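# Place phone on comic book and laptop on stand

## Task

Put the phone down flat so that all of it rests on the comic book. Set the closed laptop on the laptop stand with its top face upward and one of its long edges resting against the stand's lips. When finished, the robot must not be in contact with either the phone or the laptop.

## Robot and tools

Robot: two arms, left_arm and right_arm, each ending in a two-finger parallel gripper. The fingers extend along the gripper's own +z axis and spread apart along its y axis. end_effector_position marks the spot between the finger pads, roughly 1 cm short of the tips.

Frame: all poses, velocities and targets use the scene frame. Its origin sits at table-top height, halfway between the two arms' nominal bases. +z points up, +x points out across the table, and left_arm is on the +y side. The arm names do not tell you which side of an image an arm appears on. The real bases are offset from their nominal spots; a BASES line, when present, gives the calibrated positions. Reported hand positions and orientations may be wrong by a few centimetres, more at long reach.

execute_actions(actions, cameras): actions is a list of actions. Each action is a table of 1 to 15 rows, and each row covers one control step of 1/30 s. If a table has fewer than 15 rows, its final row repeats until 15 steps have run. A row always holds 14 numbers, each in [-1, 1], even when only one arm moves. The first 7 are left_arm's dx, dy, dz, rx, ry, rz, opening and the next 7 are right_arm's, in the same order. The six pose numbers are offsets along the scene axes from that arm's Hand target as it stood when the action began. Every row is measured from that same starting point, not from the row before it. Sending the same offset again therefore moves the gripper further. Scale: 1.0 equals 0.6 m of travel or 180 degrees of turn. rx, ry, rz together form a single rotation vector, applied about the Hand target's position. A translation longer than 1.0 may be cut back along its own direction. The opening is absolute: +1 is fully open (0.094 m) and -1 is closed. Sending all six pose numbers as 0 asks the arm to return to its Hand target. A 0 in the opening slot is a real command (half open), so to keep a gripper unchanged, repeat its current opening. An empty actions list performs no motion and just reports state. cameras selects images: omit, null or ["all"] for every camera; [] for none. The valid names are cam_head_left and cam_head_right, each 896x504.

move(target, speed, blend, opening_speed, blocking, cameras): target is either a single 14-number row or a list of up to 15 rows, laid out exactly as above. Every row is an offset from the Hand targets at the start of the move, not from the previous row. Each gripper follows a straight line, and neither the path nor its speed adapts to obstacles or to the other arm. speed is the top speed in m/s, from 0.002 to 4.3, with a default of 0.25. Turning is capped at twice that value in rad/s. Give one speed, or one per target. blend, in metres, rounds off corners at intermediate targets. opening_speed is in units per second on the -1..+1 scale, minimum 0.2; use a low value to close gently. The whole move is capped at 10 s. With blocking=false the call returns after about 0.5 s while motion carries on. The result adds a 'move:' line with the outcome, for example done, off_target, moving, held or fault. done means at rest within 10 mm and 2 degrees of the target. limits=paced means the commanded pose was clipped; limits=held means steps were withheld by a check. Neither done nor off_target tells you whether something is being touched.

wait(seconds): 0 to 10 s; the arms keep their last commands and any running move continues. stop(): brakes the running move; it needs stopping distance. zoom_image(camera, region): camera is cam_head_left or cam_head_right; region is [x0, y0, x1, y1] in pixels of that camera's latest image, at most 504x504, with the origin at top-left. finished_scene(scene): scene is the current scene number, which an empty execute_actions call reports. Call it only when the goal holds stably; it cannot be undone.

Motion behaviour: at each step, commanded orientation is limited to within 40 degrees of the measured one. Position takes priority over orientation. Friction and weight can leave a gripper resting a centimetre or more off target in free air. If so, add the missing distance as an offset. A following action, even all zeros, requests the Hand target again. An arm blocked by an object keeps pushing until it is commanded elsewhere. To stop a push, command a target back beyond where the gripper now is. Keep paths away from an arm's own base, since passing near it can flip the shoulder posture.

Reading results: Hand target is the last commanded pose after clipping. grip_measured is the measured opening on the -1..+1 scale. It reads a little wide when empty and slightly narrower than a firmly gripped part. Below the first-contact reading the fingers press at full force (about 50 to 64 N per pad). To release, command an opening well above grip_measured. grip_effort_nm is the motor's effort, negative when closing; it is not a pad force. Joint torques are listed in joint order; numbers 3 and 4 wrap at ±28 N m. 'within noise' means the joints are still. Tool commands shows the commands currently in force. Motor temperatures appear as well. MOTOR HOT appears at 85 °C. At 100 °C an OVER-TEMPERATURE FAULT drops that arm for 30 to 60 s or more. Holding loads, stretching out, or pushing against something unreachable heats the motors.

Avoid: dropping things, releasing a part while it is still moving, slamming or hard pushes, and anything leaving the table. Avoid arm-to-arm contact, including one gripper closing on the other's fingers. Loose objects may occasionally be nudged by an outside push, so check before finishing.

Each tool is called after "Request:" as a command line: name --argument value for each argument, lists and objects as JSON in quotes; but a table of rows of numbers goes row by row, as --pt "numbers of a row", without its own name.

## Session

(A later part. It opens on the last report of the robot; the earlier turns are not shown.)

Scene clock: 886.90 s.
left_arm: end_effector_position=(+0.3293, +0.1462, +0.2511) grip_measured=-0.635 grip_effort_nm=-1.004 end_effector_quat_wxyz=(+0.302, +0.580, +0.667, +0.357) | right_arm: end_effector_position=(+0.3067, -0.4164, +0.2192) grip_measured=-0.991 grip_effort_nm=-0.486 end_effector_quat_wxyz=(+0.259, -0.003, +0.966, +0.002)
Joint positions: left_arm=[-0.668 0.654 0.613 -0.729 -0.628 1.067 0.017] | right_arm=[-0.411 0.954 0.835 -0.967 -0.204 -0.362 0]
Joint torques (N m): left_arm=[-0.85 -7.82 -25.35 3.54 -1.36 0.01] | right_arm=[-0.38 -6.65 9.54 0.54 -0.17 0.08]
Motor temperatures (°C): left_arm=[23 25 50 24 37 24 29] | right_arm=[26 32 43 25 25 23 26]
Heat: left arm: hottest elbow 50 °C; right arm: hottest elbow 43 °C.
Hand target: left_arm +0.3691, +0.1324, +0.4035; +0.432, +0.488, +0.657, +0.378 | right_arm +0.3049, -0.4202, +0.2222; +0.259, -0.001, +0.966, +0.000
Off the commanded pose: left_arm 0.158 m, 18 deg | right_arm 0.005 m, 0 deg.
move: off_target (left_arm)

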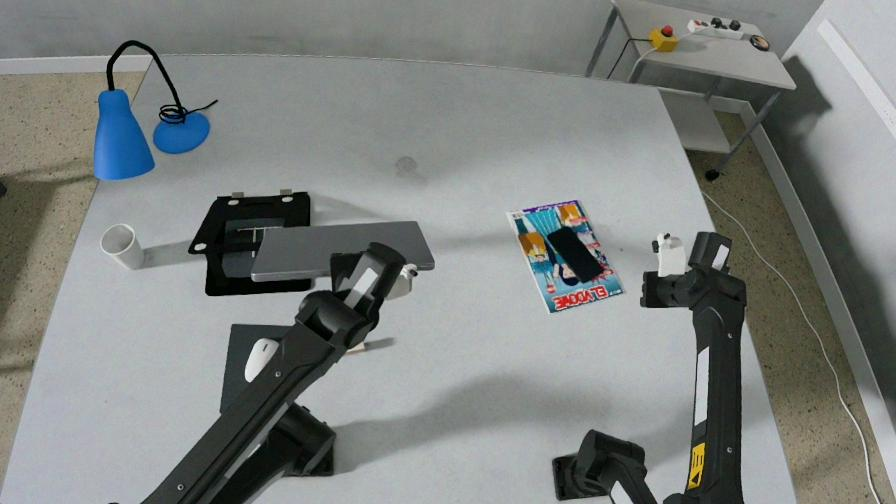

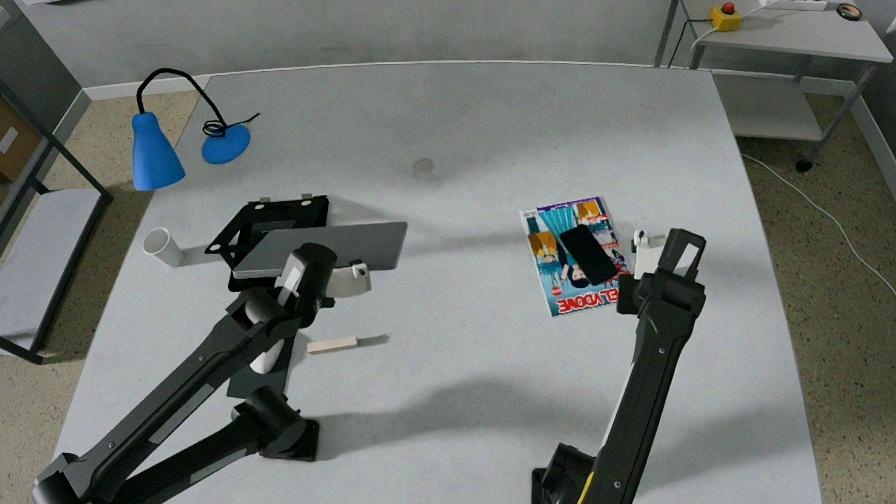

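Request:
move --target '[0.18,0.42,0.06,0,-0.02,0,-0.95,0,0,0,0,0,0,-1]' --speed 0.15

Scene clock: 892.97 s.
left_arm: end_effector_position=(+0.4100, +0.3570, +0.2585) grip_measured=-0.635 grip_effort_nm=-1.004 end_effector_quat_wxyz=(+0.363, +0.501, +0.744, +0.252) | right_arm: end_effector_position=(+0.3067, -0.4164, +0.2192) grip_measured=-0.991 grip_effort_nm=-0.481 end_effector_quat_wxyz=(+0.259, -0.003, +0.966, +0.002)
Joint positions: left_arm=[0.406 0.88 0.737 -0.556 0.329 1.465 0.017] | right_arm=[-0.411 0.954 0.835 -0.967 -0.204 -0.362 0]
Joint torques (N m): left_arm=[-0.97 -10.93 -25.4 5.76 0.79 -0.05] | right_arm=[-0.38 -6.71 9.52 0.57 -0.17 0.08]
Motor temperatures (°C): left_arm=[23 25 55 24 36 24 29] | right_arm=[26 32 43 25 25 23 26]
Heat: left arm: hottest elbow 55 °C; right arm: hottest elbow 43 °C.
Hand target: left_arm +0.4771, +0.3843, +0.4395; +0.453, +0.476, +0.643, +0.393 | right_arm +0.3049, -0.4202, +0.2222; +0.259, -0.001, +0.966, +0.000
Off the commanded pose: left_arm 0.195 m, 23 deg | right_arm 0.005 m, 0 deg.
move: off_target (left_arm)

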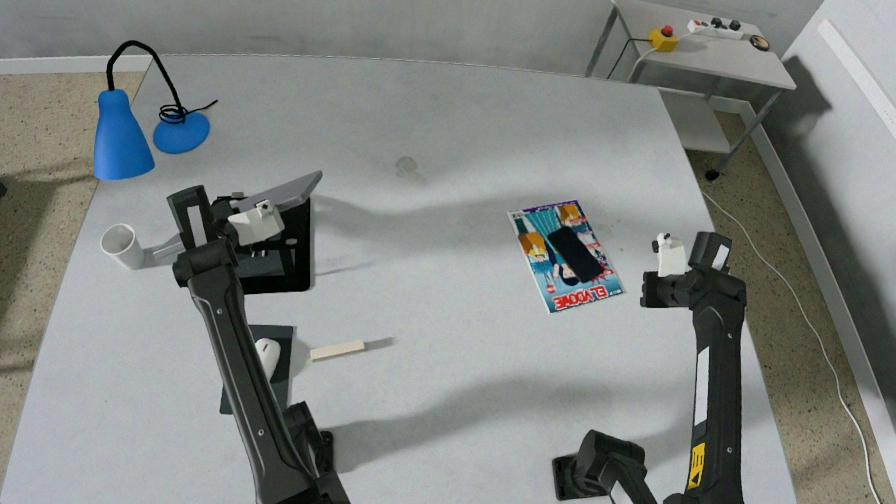

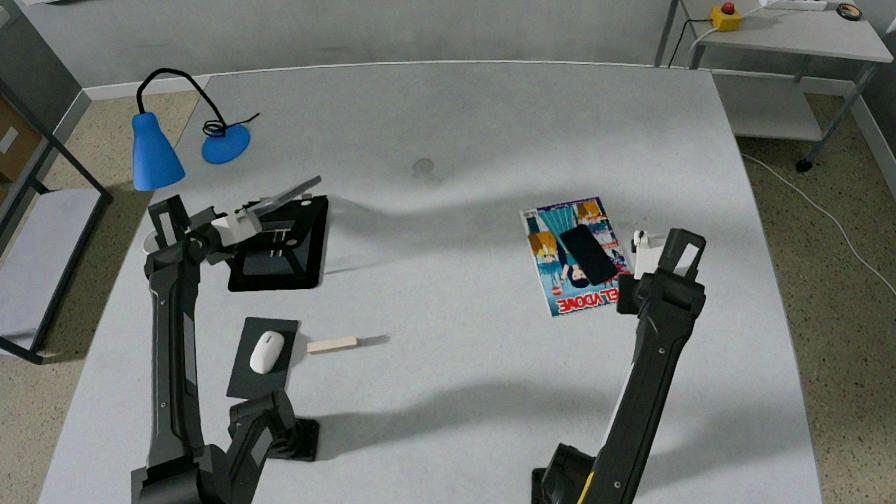

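Request:
move --target '[0.0,0.03,0.05,0.1,-0.035,-0.037,-0.95,0,0,0,0,0,0,-1]' --speed 0.2

Scene clock: 898.97 s.
left_arm: end_effector_position=(+0.4224, +0.3728, +0.2828) grip_measured=-0.636 grip_effort_nm=-1.009 end_effector_quat_wxyz=(+0.378, +0.586, +0.635, +0.332) | right_arm: end_effector_position=(+0.3067, -0.4164, +0.2192) grip_measured=-0.991 grip_effort_nm=-0.486 end_effector_quat_wxyz=(+0.259, -0.003, +0.966, +0.002)
Joint positions: left_arm=[0.478 0.894 0.737 -0.424 0.457 1.749 0.017] | right_arm=[-0.411 0.954 0.835 -0.967 -0.204 -0.362 0]
Joint torques (N m): left_arm=[-0.67 -10.99 -25.24 5.86 1.04 0.1] | right_arm=[-0.32 -6.65 9.52 0.55 -0.17 0.09]
Motor temperatures (°C): left_arm=[23 25 59 24 35 24 29] | right_arm=[26 32 43 25 25 23 26]
Heat: left arm: hottest elbow 59 °C; right arm: hottest elbow 43 °C.
Hand target: left_arm +0.4771, +0.4024, +0.4693; +0.429, +0.555, +0.520, +0.487 | right_arm +0.3049, -0.4202, +0.2222; +0.259, -0.001, +0.966, +0.000
Off the commanded pose: left_arm 0.197 m, 23 deg | right_arm 0.005 m, 0 deg.
move: off_target (left_arm)

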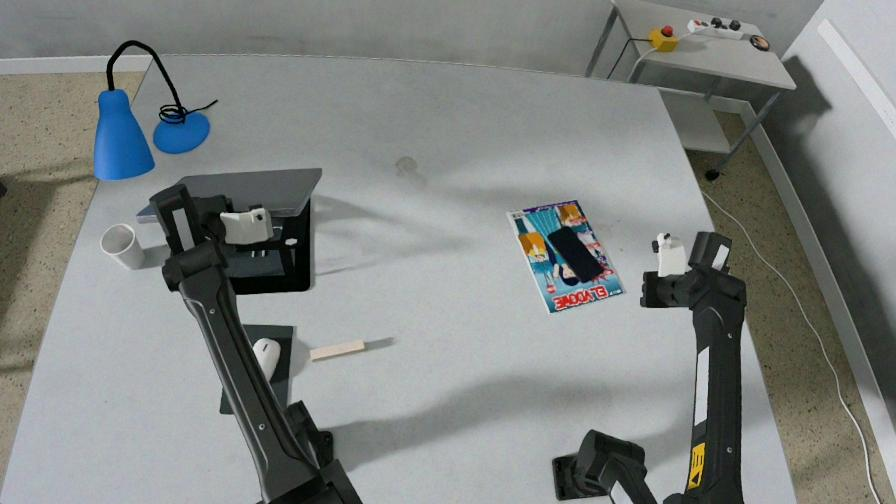

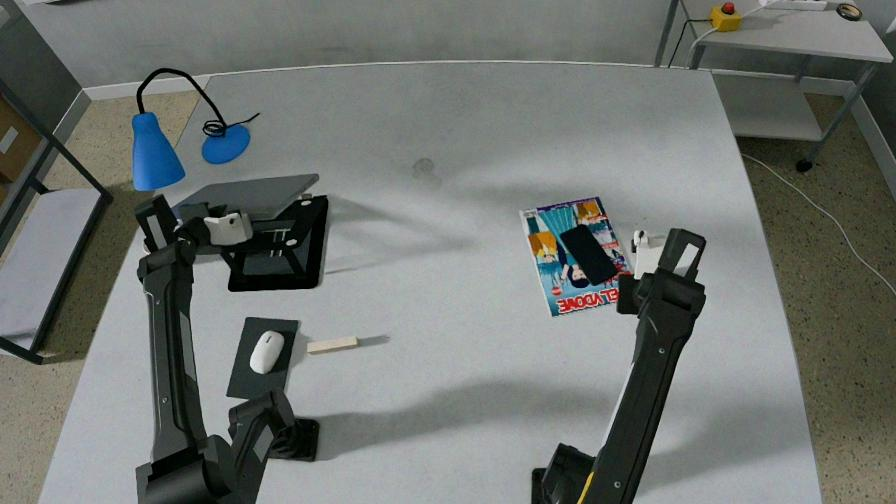

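Request:
move --target '[0.025,0.07,-0.13,0,0,0,-0.95,0,0,0,0,0,0,-1]' --speed 0.12

Request:
zoom_image --camera "cam_head_left" --region '[90, 140, 370, 320]'

Request:
zoom_image --camera "cam_head_right" --region '[110, 140, 390, 320]'

Scene clock: 904.07 s.
left_arm: end_effector_position=(+0.4602, +0.4227, +0.2581) grip_measured=-0.636 grip_effort_nm=-1.009 end_effector_quat_wxyz=(+0.396, +0.575, +0.616, +0.363) | right_arm: end_effector_position=(+0.3067, -0.4164, +0.2192) grip_measured=-0.991 grip_effort_nm=-0.481 end_effector_quat_wxyz=(+0.259, -0.003, +0.966, +0.002)
Joint positions: left_arm=[0.558 1.084 0.737 -0.165 0.534 1.772 0.017] | right_arm=[-0.411 0.954 0.835 -0.967 -0.204 -0.362 0]
Joint torques (N m): left_arm=[-1.14 -14.86 22.9 6.04 1.1 -0.02] | right_arm=[-0.32 -6.71 9.54 0.57 -0.17 0.09]
Motor temperatures (°C): left_arm=[23 25 62 25 35 24 29] | right_arm=[26 32 43 25 25 23 26]
Heat: left arm: hottest elbow 62 °C; right arm: hottest elbow 43 °C.
Hand target: left_arm +0.4922, +0.4444, +0.3914; +0.429, +0.555, +0.520, +0.487 | right_arm +0.3049, -0.4202, +0.2222; +0.259, -0.001, +0.966, +0.000
Off the commanded pose: left_arm 0.139 m, 19 deg | right_arm 0.005 m, 0 deg.
move: off_target (left_arm)

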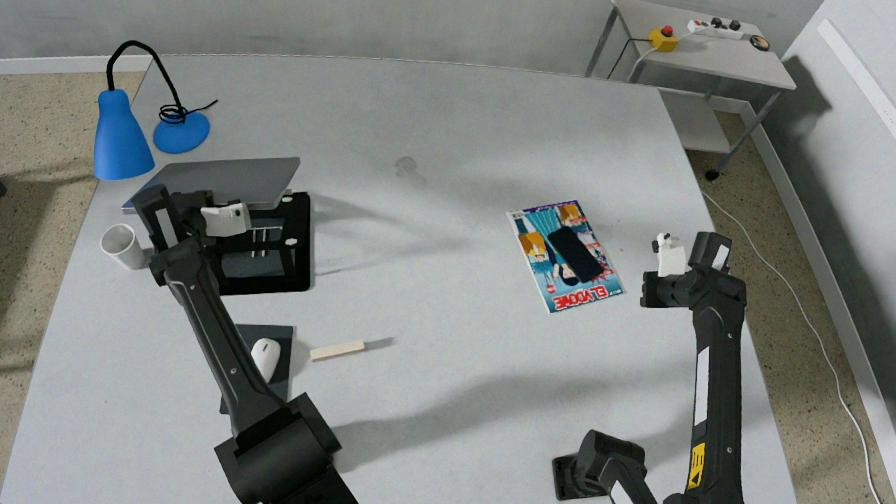

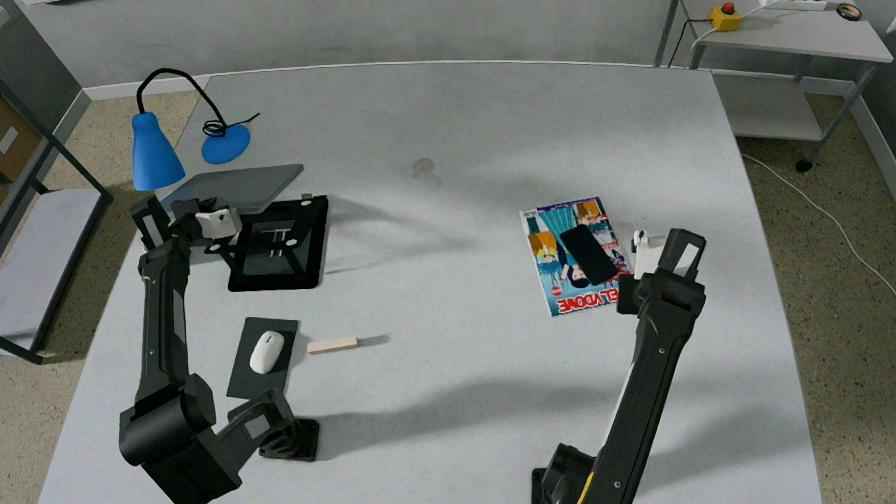

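Scaled by 1.800.

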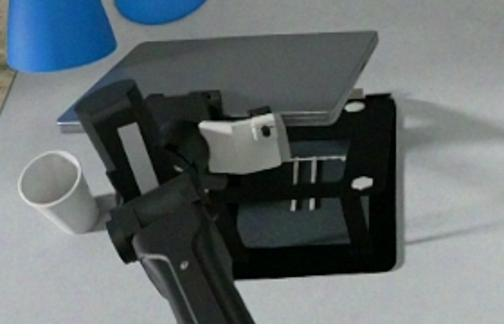

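Scaled by 1.800.

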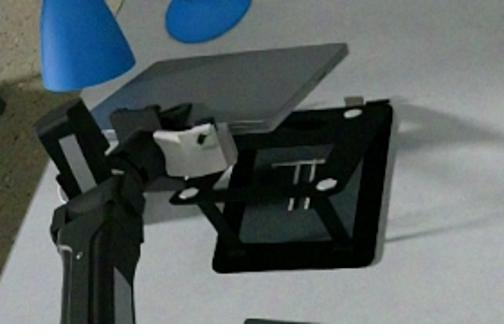

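Request:
move --target '[-0.045,-0.025,-0.15,0,0.025,0.03,-0.95,0,0,0,0,0,0,-1]' --speed 0.12

Request:
zoom_image --camera "cam_head_left" --region '[90, 140, 370, 320]'

Request:
zoom_image --camera "cam_head_right" --region '[110, 140, 390, 320]'

Scene clock: 911.13 s.
left_arm: end_effector_position=(+0.4369, +0.4225, +0.1943) grip_measured=-0.636 grip_effort_nm=-1.009 end_effector_quat_wxyz=(+0.347, +0.564, +0.650, +0.373) | right_arm: end_effector_position=(+0.3067, -0.4164, +0.2192) grip_measured=-0.991 grip_effort_nm=-0.481 end_effector_quat_wxyz=(+0.259, -0.003, +0.966, +0.002)
Joint positions: left_arm=[0.541 1.084 0.589 -0.054 0.402 1.772 0.017] | right_arm=[-0.411 0.954 0.835 -0.967 -0.204 -0.362 0]
Joint torques (N m): left_arm=[-2.49 -16.03 17.07 6.06 0.71 0.05] | right_arm=[-0.32 -6.71 9.51 0.55 -0.17 0.08]
Motor temperatures (°C): left_arm=[23 26 62 25 34 24 29] | right_arm=[26 32 43 25 25 23 26]
Heat: left arm: hottest elbow 62 °C; right arm: hottest elbow 43 °C.
Hand target: left_arm +0.4652, +0.4293, +0.3014; +0.385, +0.549, +0.562, +0.485 | right_arm +0.3049, -0.4202, +0.2222; +0.259, -0.001, +0.966, +0.000
Off the commanded pose: left_arm 0.111 m, 17 deg | right_arm 0.005 m, 0 deg.
move: off_target (left_arm)

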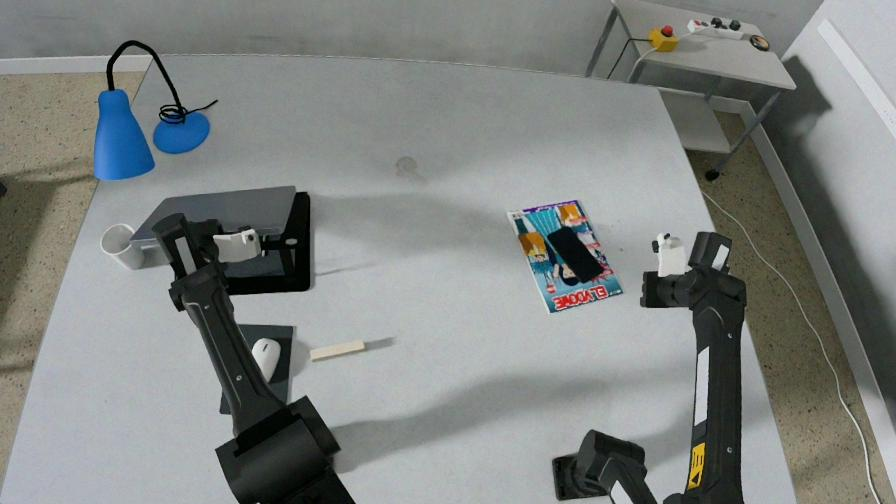

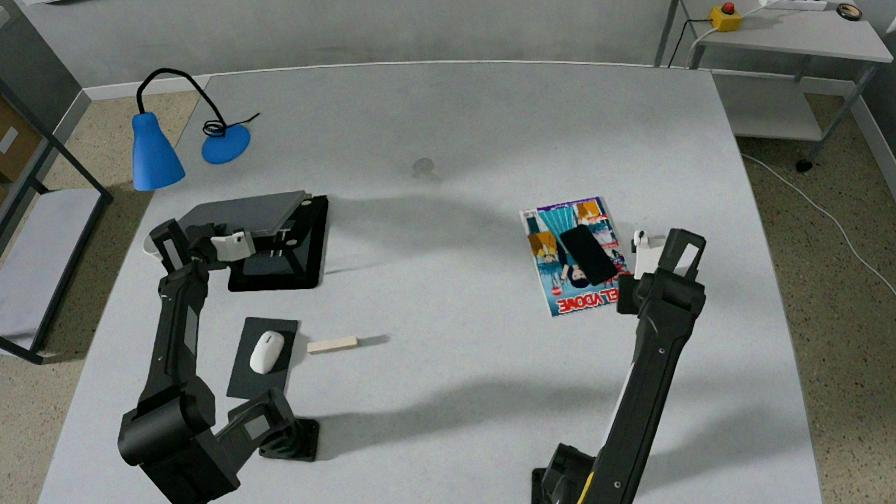

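Scaled by 1.800.

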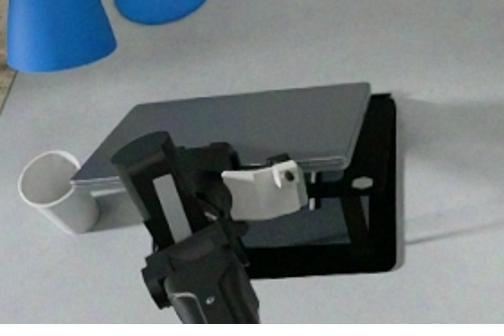

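Scaled by 1.800.

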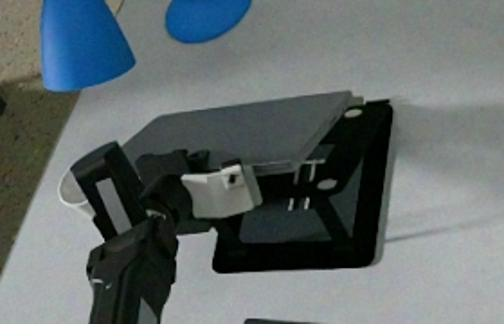

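Request:
move --target '[-0.01,-0.05,-0.1,0,0.005,0.0,-0.95,0,0,0,0,0,0,-1]' --speed 0.1

Request:
zoom_image --camera "cam_head_left" --region '[90, 140, 370, 320]'

Request:
zoom_image --camera "cam_head_right" --region '[110, 140, 390, 320]'

Scene clock: 917.27 s.
left_arm: end_effector_position=(+0.4289, +0.3937, +0.1611) grip_measured=-0.636 grip_effort_nm=-1.004 end_effector_quat_wxyz=(+0.342, +0.573, +0.632, +0.394) | right_arm: end_effector_position=(+0.3067, -0.4164, +0.2192) grip_measured=-0.991 grip_effort_nm=-0.481 end_effector_quat_wxyz=(+0.259, -0.003, +0.966, +0.002)
Joint positions: left_arm=[0.467 1.081 0.463 0.115 0.334 1.771 0.017] | right_arm=[-0.411 0.954 0.835 -0.967 -0.204 -0.362 0]
Joint torques (N m): left_arm=[-2.78 -11.58 15.09 6.04 0.52 -0.08] | right_arm=[-0.38 -6.77 9.55 0.54 -0.17 0.09]
Motor temperatures (°C): left_arm=[23 26 61 25 34 24 29] | right_arm=[26 32 43 25 25 23 26]
Heat: left arm: hottest elbow 61 °C; right arm: hottest elbow 43 °C.
Hand target: left_arm +0.4591, +0.3994, +0.2414; +0.381, +0.553, +0.565, +0.481 | right_arm +0.3049, -0.4202, +0.2222; +0.259, -0.001, +0.966, +0.000
Off the commanded pose: left_arm 0.086 m, 14 deg | right_arm 0.005 m, 0 deg.
move: off_target (left_arm)

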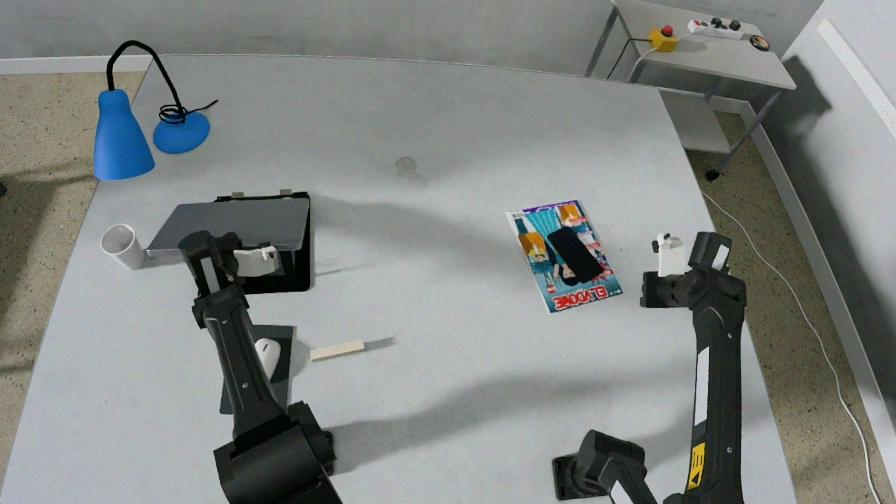

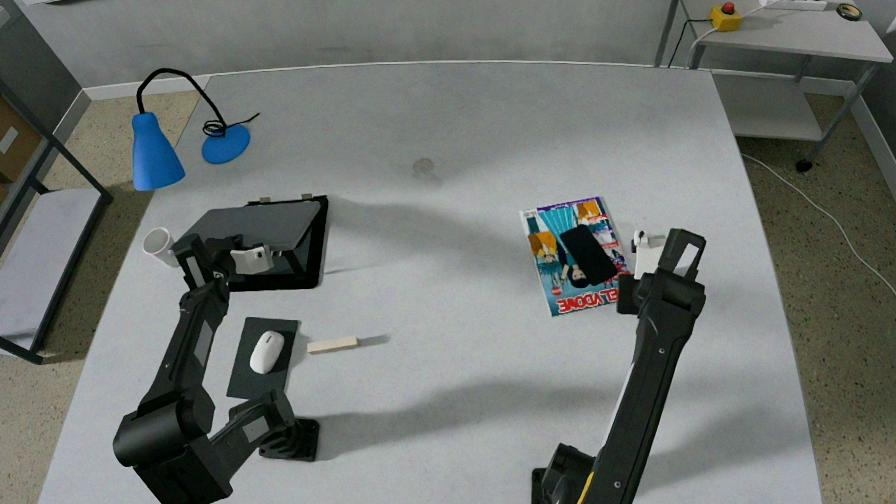

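Scaled by 1.800.

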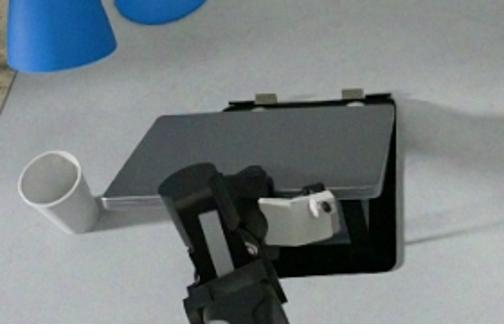

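Scaled by 1.800.

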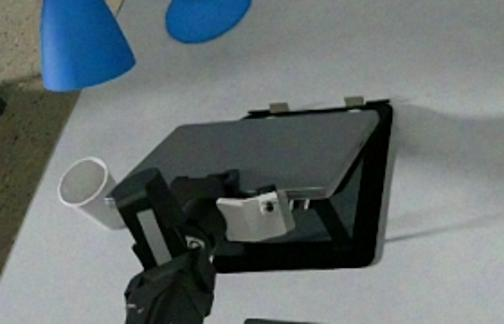

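Request:
move --pt "-0.05 -0.045 0.01 0 0 0 -0.95 0 0 0 0 0 0 -1" --pt "-0.05 -0.045 -0.05 0 0.01 0 -0.95 0 0 0 0 0 0 -1" --speed 0.1

Request:
zoom_image --camera "cam_head_left" --region '[90, 140, 370, 320]'

Request:
zoom_image --camera "cam_head_right" --region '[110, 140, 390, 320]'

Scene clock: 930.40 s.
left_arm: end_effector_position=(+0.4125, +0.3722, +0.1638) grip_measured=-0.636 grip_effort_nm=-1.004 end_effector_quat_wxyz=(+0.346, +0.571, +0.617, +0.416) | right_arm: end_effector_position=(+0.3067, -0.4164, +0.2192) grip_measured=-0.991 grip_effort_nm=-0.486 end_effector_quat_wxyz=(+0.259, -0.003, +0.966, +0.002)
Joint positions: left_arm=[0.422 0.989 0.384 0.159 0.29 1.759 0.017] | right_arm=[-0.411 0.954 0.835 -0.967 -0.204 -0.362 0]
Joint torques (N m): left_arm=[-2.37 -8.82 12.66 5.14 0.28 0.03] | right_arm=[-0.5 -6.71 9.51 0.55 -0.16 0.09]
Motor temperatures (°C): left_arm=[23 26 55 25 32 24 29] | right_arm=[26 32 43 25 25 23 26]
Heat: left arm: hottest elbow 55 °C; right arm: hottest elbow 43 °C.
Hand target: left_arm +0.4291, +0.3724, +0.2114; +0.372, +0.560, +0.571, +0.472 | right_arm +0.3049, -0.4202, +0.2222; +0.259, -0.001, +0.966, +0.000
Off the commanded pose: left_arm 0.050 m, 9 deg | right_arm 0.005 m, 0 deg.
move: off_target (left_arm)

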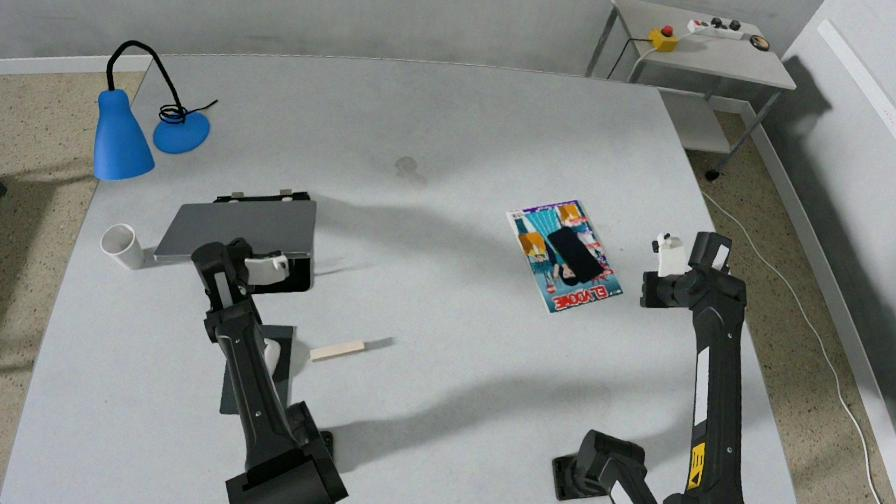

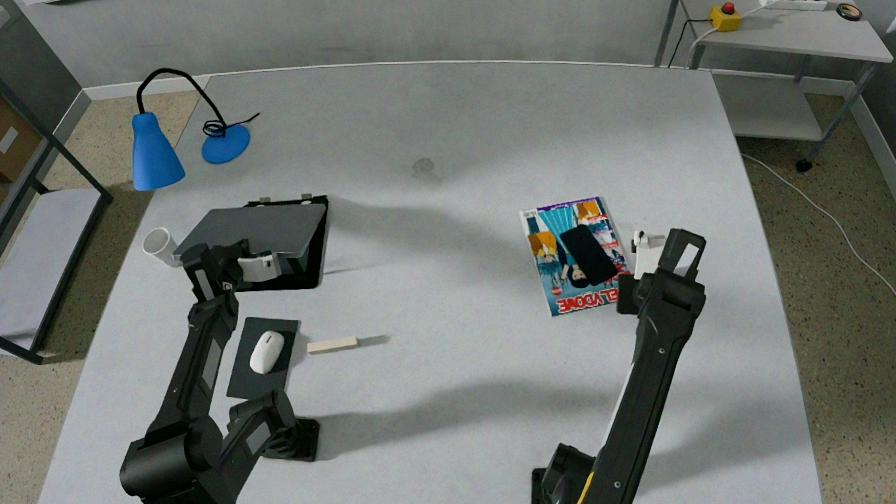

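Scaled by 1.800.

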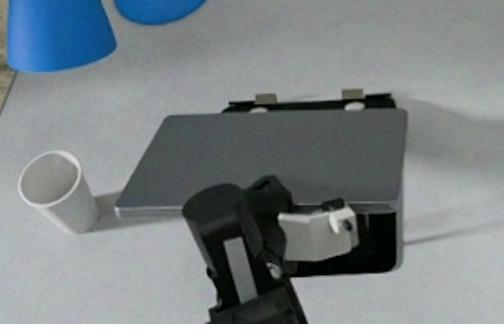

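Scaled by 1.800.

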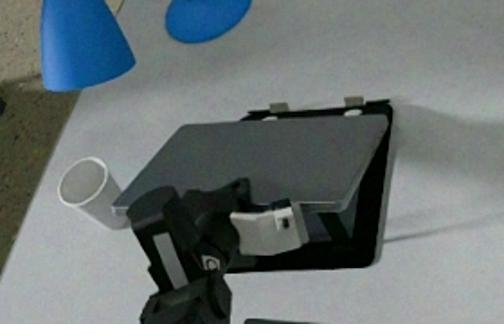

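Request:
move --target '[-0.02,0.0,-0.06,0,0.01,0,-0.95,0,0,0,0,0,0,-1]' --speed 0.08

Request:
zoom_image --camera "cam_head_left" --region '[90, 140, 370, 320]'

Request:
zoom_image --camera "cam_head_right" --region '[110, 140, 390, 320]'

Scene clock: 939.23 s.
left_arm: end_effector_position=(+0.4125, +0.3709, +0.1617) grip_measured=-0.636 grip_effort_nm=-1.009 end_effector_quat_wxyz=(+0.356, +0.567, +0.600, +0.438) | right_arm: end_effector_position=(+0.3067, -0.4164, +0.2192) grip_measured=-0.991 grip_effort_nm=-0.486 end_effector_quat_wxyz=(+0.259, -0.003, +0.966, +0.002)
Joint positions: left_arm=[0.422 1.01 0.347 0.274 0.298 1.766 0.017] | right_arm=[-0.411 0.954 0.835 -0.967 -0.204 -0.362 0]
Joint torques (N m): left_arm=[-1.67 -6.12 9.92 3.77 0.36 0.19] | right_arm=[-0.38 -6.77 9.52 0.55 -0.17 0.09]
Heat: left arm: hottest elbow 52 °C; right arm: hottest elbow 43 °C.
Hand target: left_arm +0.4172, +0.3724, +0.1754; +0.363, +0.567, +0.576, +0.463 | right_arm +0.3049, -0.4202, +0.2222; +0.259, -0.001, +0.966, +0.000
Off the commanded pose: left_arm 0.015 m, 4 deg | right_arm 0.005 m, 0 deg.
move: off_target (left_arm)

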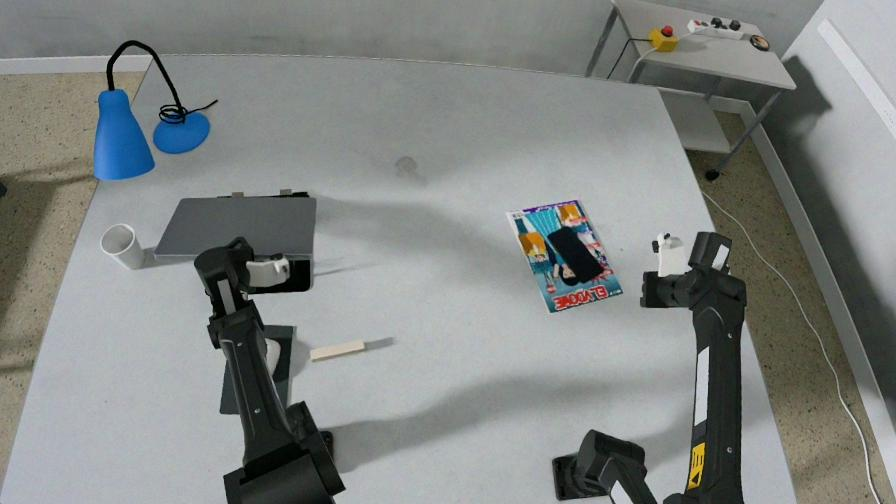

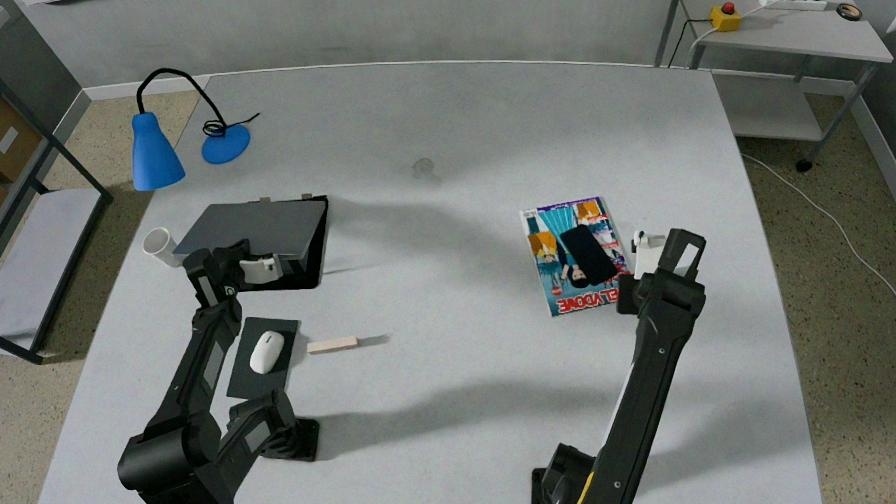

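Scaled by 1.800.

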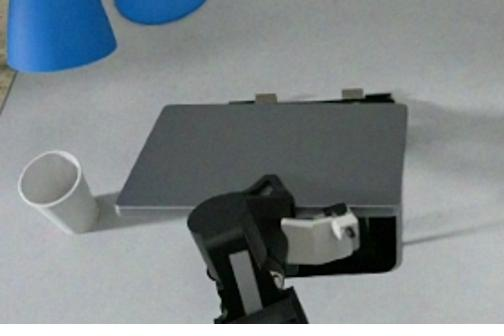

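Scaled by 1.800.

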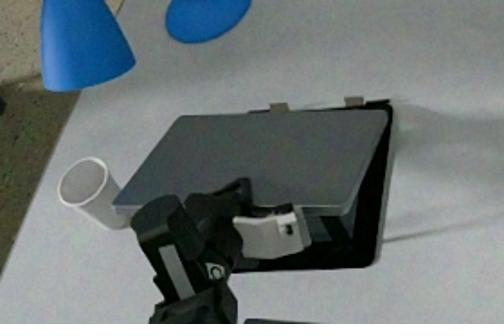

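Request:
move --target '[0.0,0.0,0.01,0,0.075,0,-0.95,0,0,0,0,0,0,-1]' --speed 0.08

Request:
zoom_image --camera "cam_head_left" --region '[90, 140, 370, 320]'

Request:
zoom_image --camera "cam_head_right" --region '[110, 140, 390, 320]'

Scene clock: 945.93 s.
left_arm: end_effector_position=(+0.4079, +0.3715, +0.1582) grip_measured=-0.636 grip_effort_nm=-1.009 end_effector_quat_wxyz=(+0.307, +0.591, +0.647, +0.371) | right_arm: end_effector_position=(+0.3067, -0.4164, +0.2192) grip_measured=-0.991 grip_effort_nm=-0.486 end_effector_quat_wxyz=(+0.259, -0.003, +0.966, +0.002)
Joint positions: left_arm=[0.408 0.973 0.451 -0.065 0.25 1.784 0.017] | right_arm=[-0.411 0.954 0.835 -0.967 -0.204 -0.362 0]
Joint torques (N m): left_arm=[-2.55 -7.53 14.83 0.27 -0.3 0.72] | right_arm=[-0.32 -6.77 9.52 0.57 -0.16 0.09]
Heat: left arm: hottest elbow 51 °C; right arm: hottest elbow 43 °C.
Hand target: left_arm +0.4172, +0.3724, +0.1815; +0.292, +0.618, +0.615, +0.393 | right_arm +0.3049, -0.4202, +0.2222; +0.259, -0.001, +0.966, +0.000
Off the commanded pose: left_arm 0.025 m, 6 deg | right_arm 0.005 m, 0 deg.
move: off_target (left_arm)

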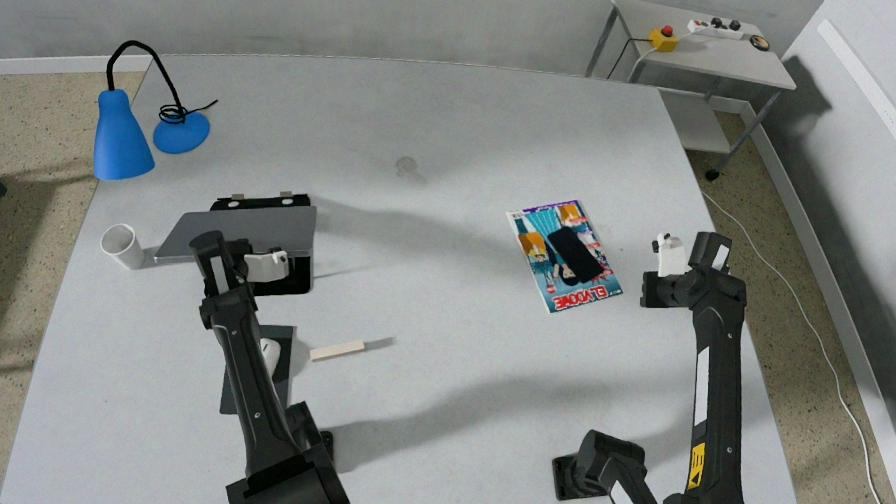

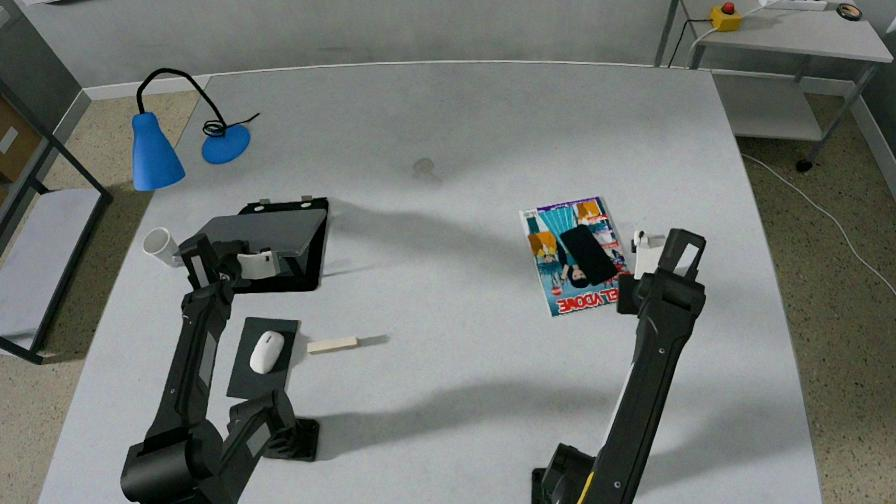

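Scaled by 1.800.

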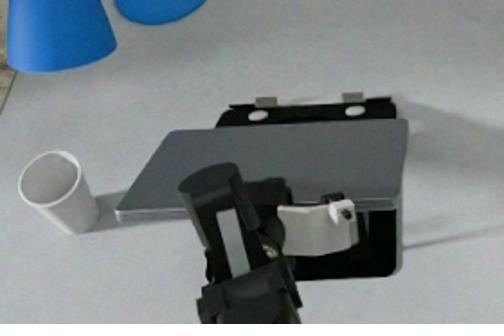

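Scaled by 1.800.

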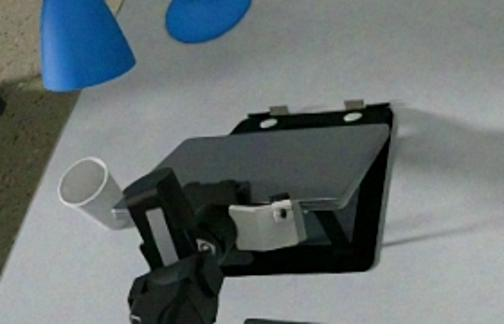

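Request:
move --target '[0.0,0.0,-0.035,0,0.0,0,-0.95,0,0,0,0,0,0,-1]' --speed 0.06

Request:
zoom_image --camera "cam_head_left" --region '[90, 140, 370, 320]'

Request:
zoom_image --camera "cam_head_right" --region '[110, 140, 390, 320]'

Scene clock: 949.33 s.
left_arm: end_effector_position=(+0.4116, +0.3727, +0.1575) grip_measured=-0.636 grip_effort_nm=-1.009 end_effector_quat_wxyz=(+0.309, +0.591, +0.644, +0.375) | right_arm: end_effector_position=(+0.3067, -0.4164, +0.2192) grip_measured=-0.991 grip_effort_nm=-0.491 end_effector_quat_wxyz=(+0.259, -0.003, +0.966, +0.002)
Joint positions: left_arm=[0.407 0.988 0.451 -0.039 0.25 1.784 0.017] | right_arm=[-0.411 0.954 0.835 -0.967 -0.204 -0.362 0]
Joint torques (N m): left_arm=[-2.37 -4.84 11.25 1.98 -0.39 0.74] | right_arm=[-0.38 -6.71 9.51 0.57 -0.17 0.09]
Motor temperatures (°C): left_arm=[23 26 50 25 32 24 29] | right_arm=[26 32 43 25 25 23 26]
Heat: left arm: hottest elbow 50 °C; right arm: hottest elbow 43 °C.
Hand target: left_arm +0.4172, +0.3723, +0.1605; +0.292, +0.618, +0.615, +0.393 | right_arm +0.3049, -0.4202, +0.2222; +0.259, -0.001, +0.966, +0.000
Off the commanded pose: left_arm 0.006 m, 5 deg | right_arm 0.005 m, 0 deg.
move: off_target (left_arm)

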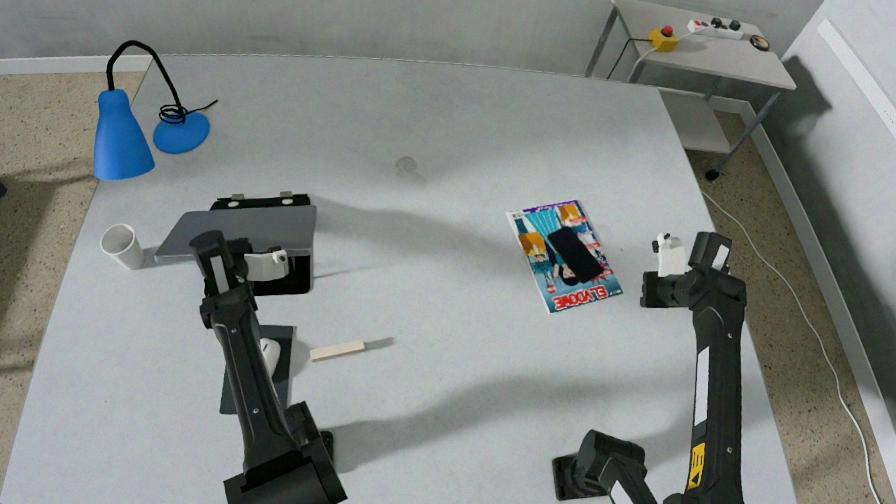

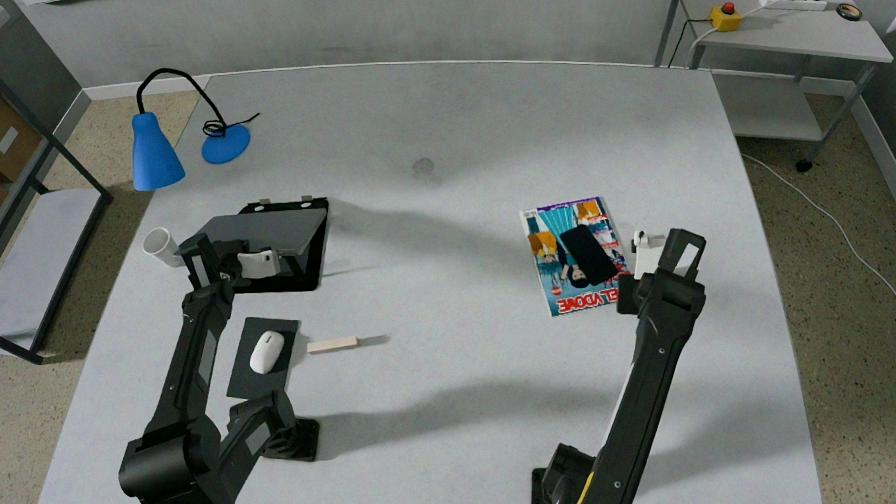

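Scaled by 1.800.

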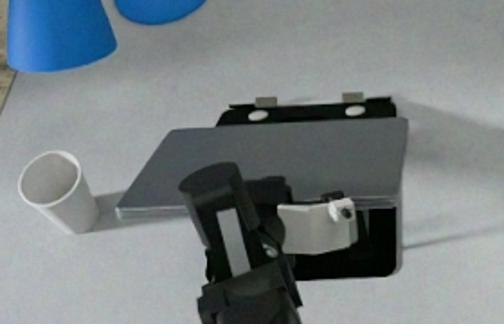

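Scaled by 1.800.

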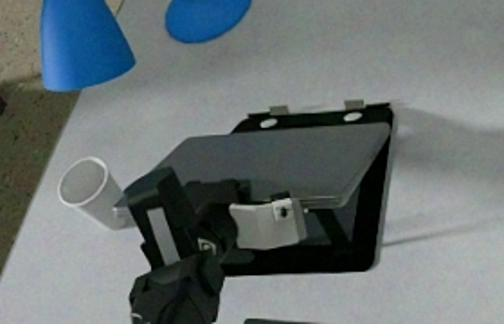

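Request:
move --target '[0,0,0,0,0,0,-0.5,0,0,0,0,0,0,-1]' --opening_speed 0.2

Request:
zoom_image --camera "cam_head_left" --region '[90, 140, 370, 320]'

Request:
zoom_image --camera "cam_head_right" --region '[110, 140, 390, 320]'

Scene clock: 955.57 s.
left_arm: end_effector_position=(+0.4135, +0.3740, +0.1605) grip_measured=-0.502 grip_effort_nm=0.144 end_effector_quat_wxyz=(+0.295, +0.612, +0.619, +0.394) | right_arm: end_effector_position=(+0.3067, -0.4164, +0.2192) grip_measured=-0.991 grip_effort_nm=-0.481 end_effector_quat_wxyz=(+0.259, -0.004, +0.966, +0.002)
Joint positions: left_arm=[0.405 0.989 0.451 -0.023 0.243 1.857 0.023] | right_arm=[-0.411 0.954 0.835 -0.967 -0.204 -0.363 0]
Joint torques (N m): left_arm=[-2.2 -5.3 11.33 1.62 -0.11 0.06] | right_arm=[-0.44 -6.77 9.54 0.57 -0.16 0.09]
Heat: left arm: hottest elbow 48 °C; right arm: hottest elbow 43 °C.
Hand target: left_arm +0.4172, +0.3723, +0.1603; +0.292, +0.618, +0.615, +0.393 | right_arm +0.3049, -0.4201, +0.2222; +0.259, -0.001, +0.966, +0.000
Off the commanded pose: left_arm 0.004 m, 1 deg | right_arm 0.005 m, 0 deg.
move: done

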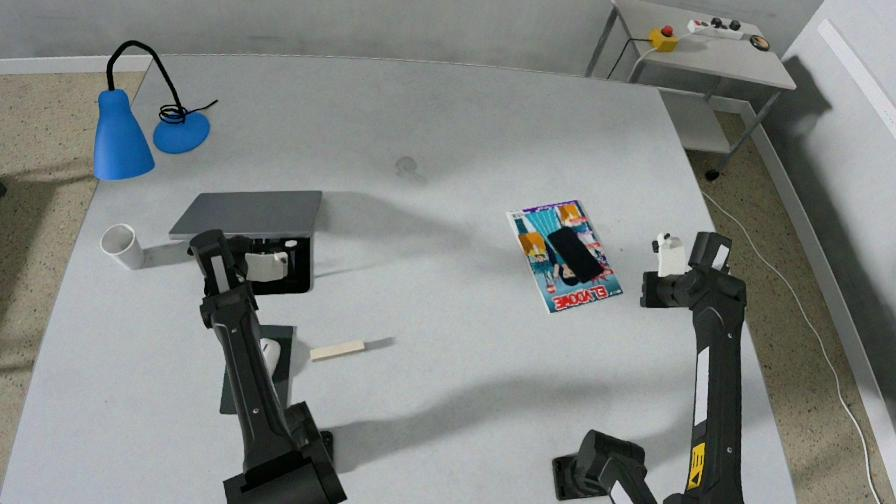

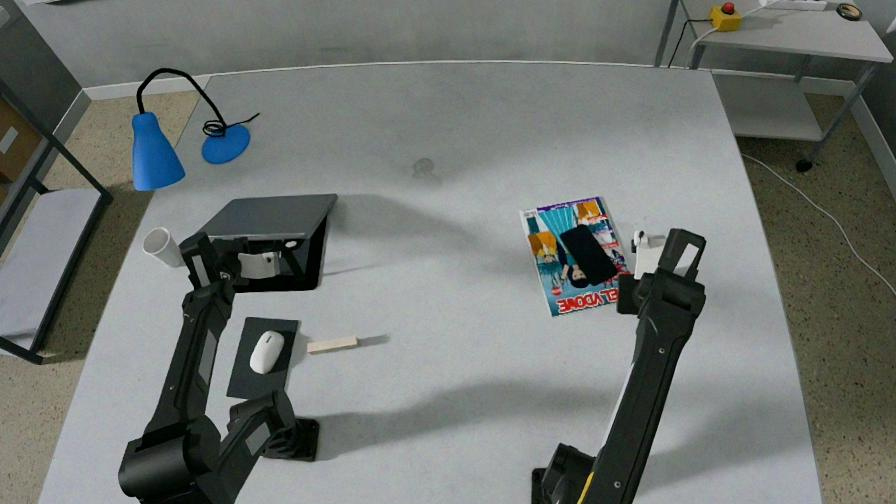

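Scaled by 1.800.

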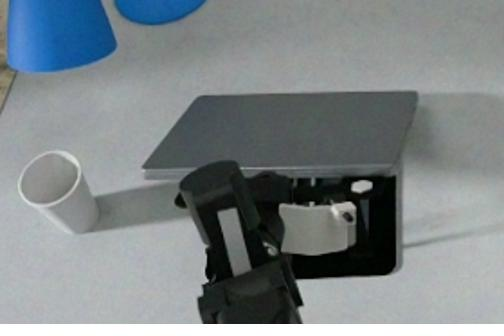

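Scaled by 1.800.

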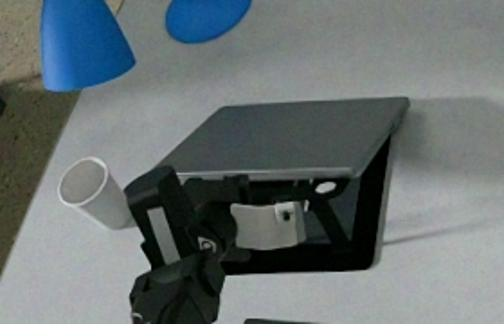

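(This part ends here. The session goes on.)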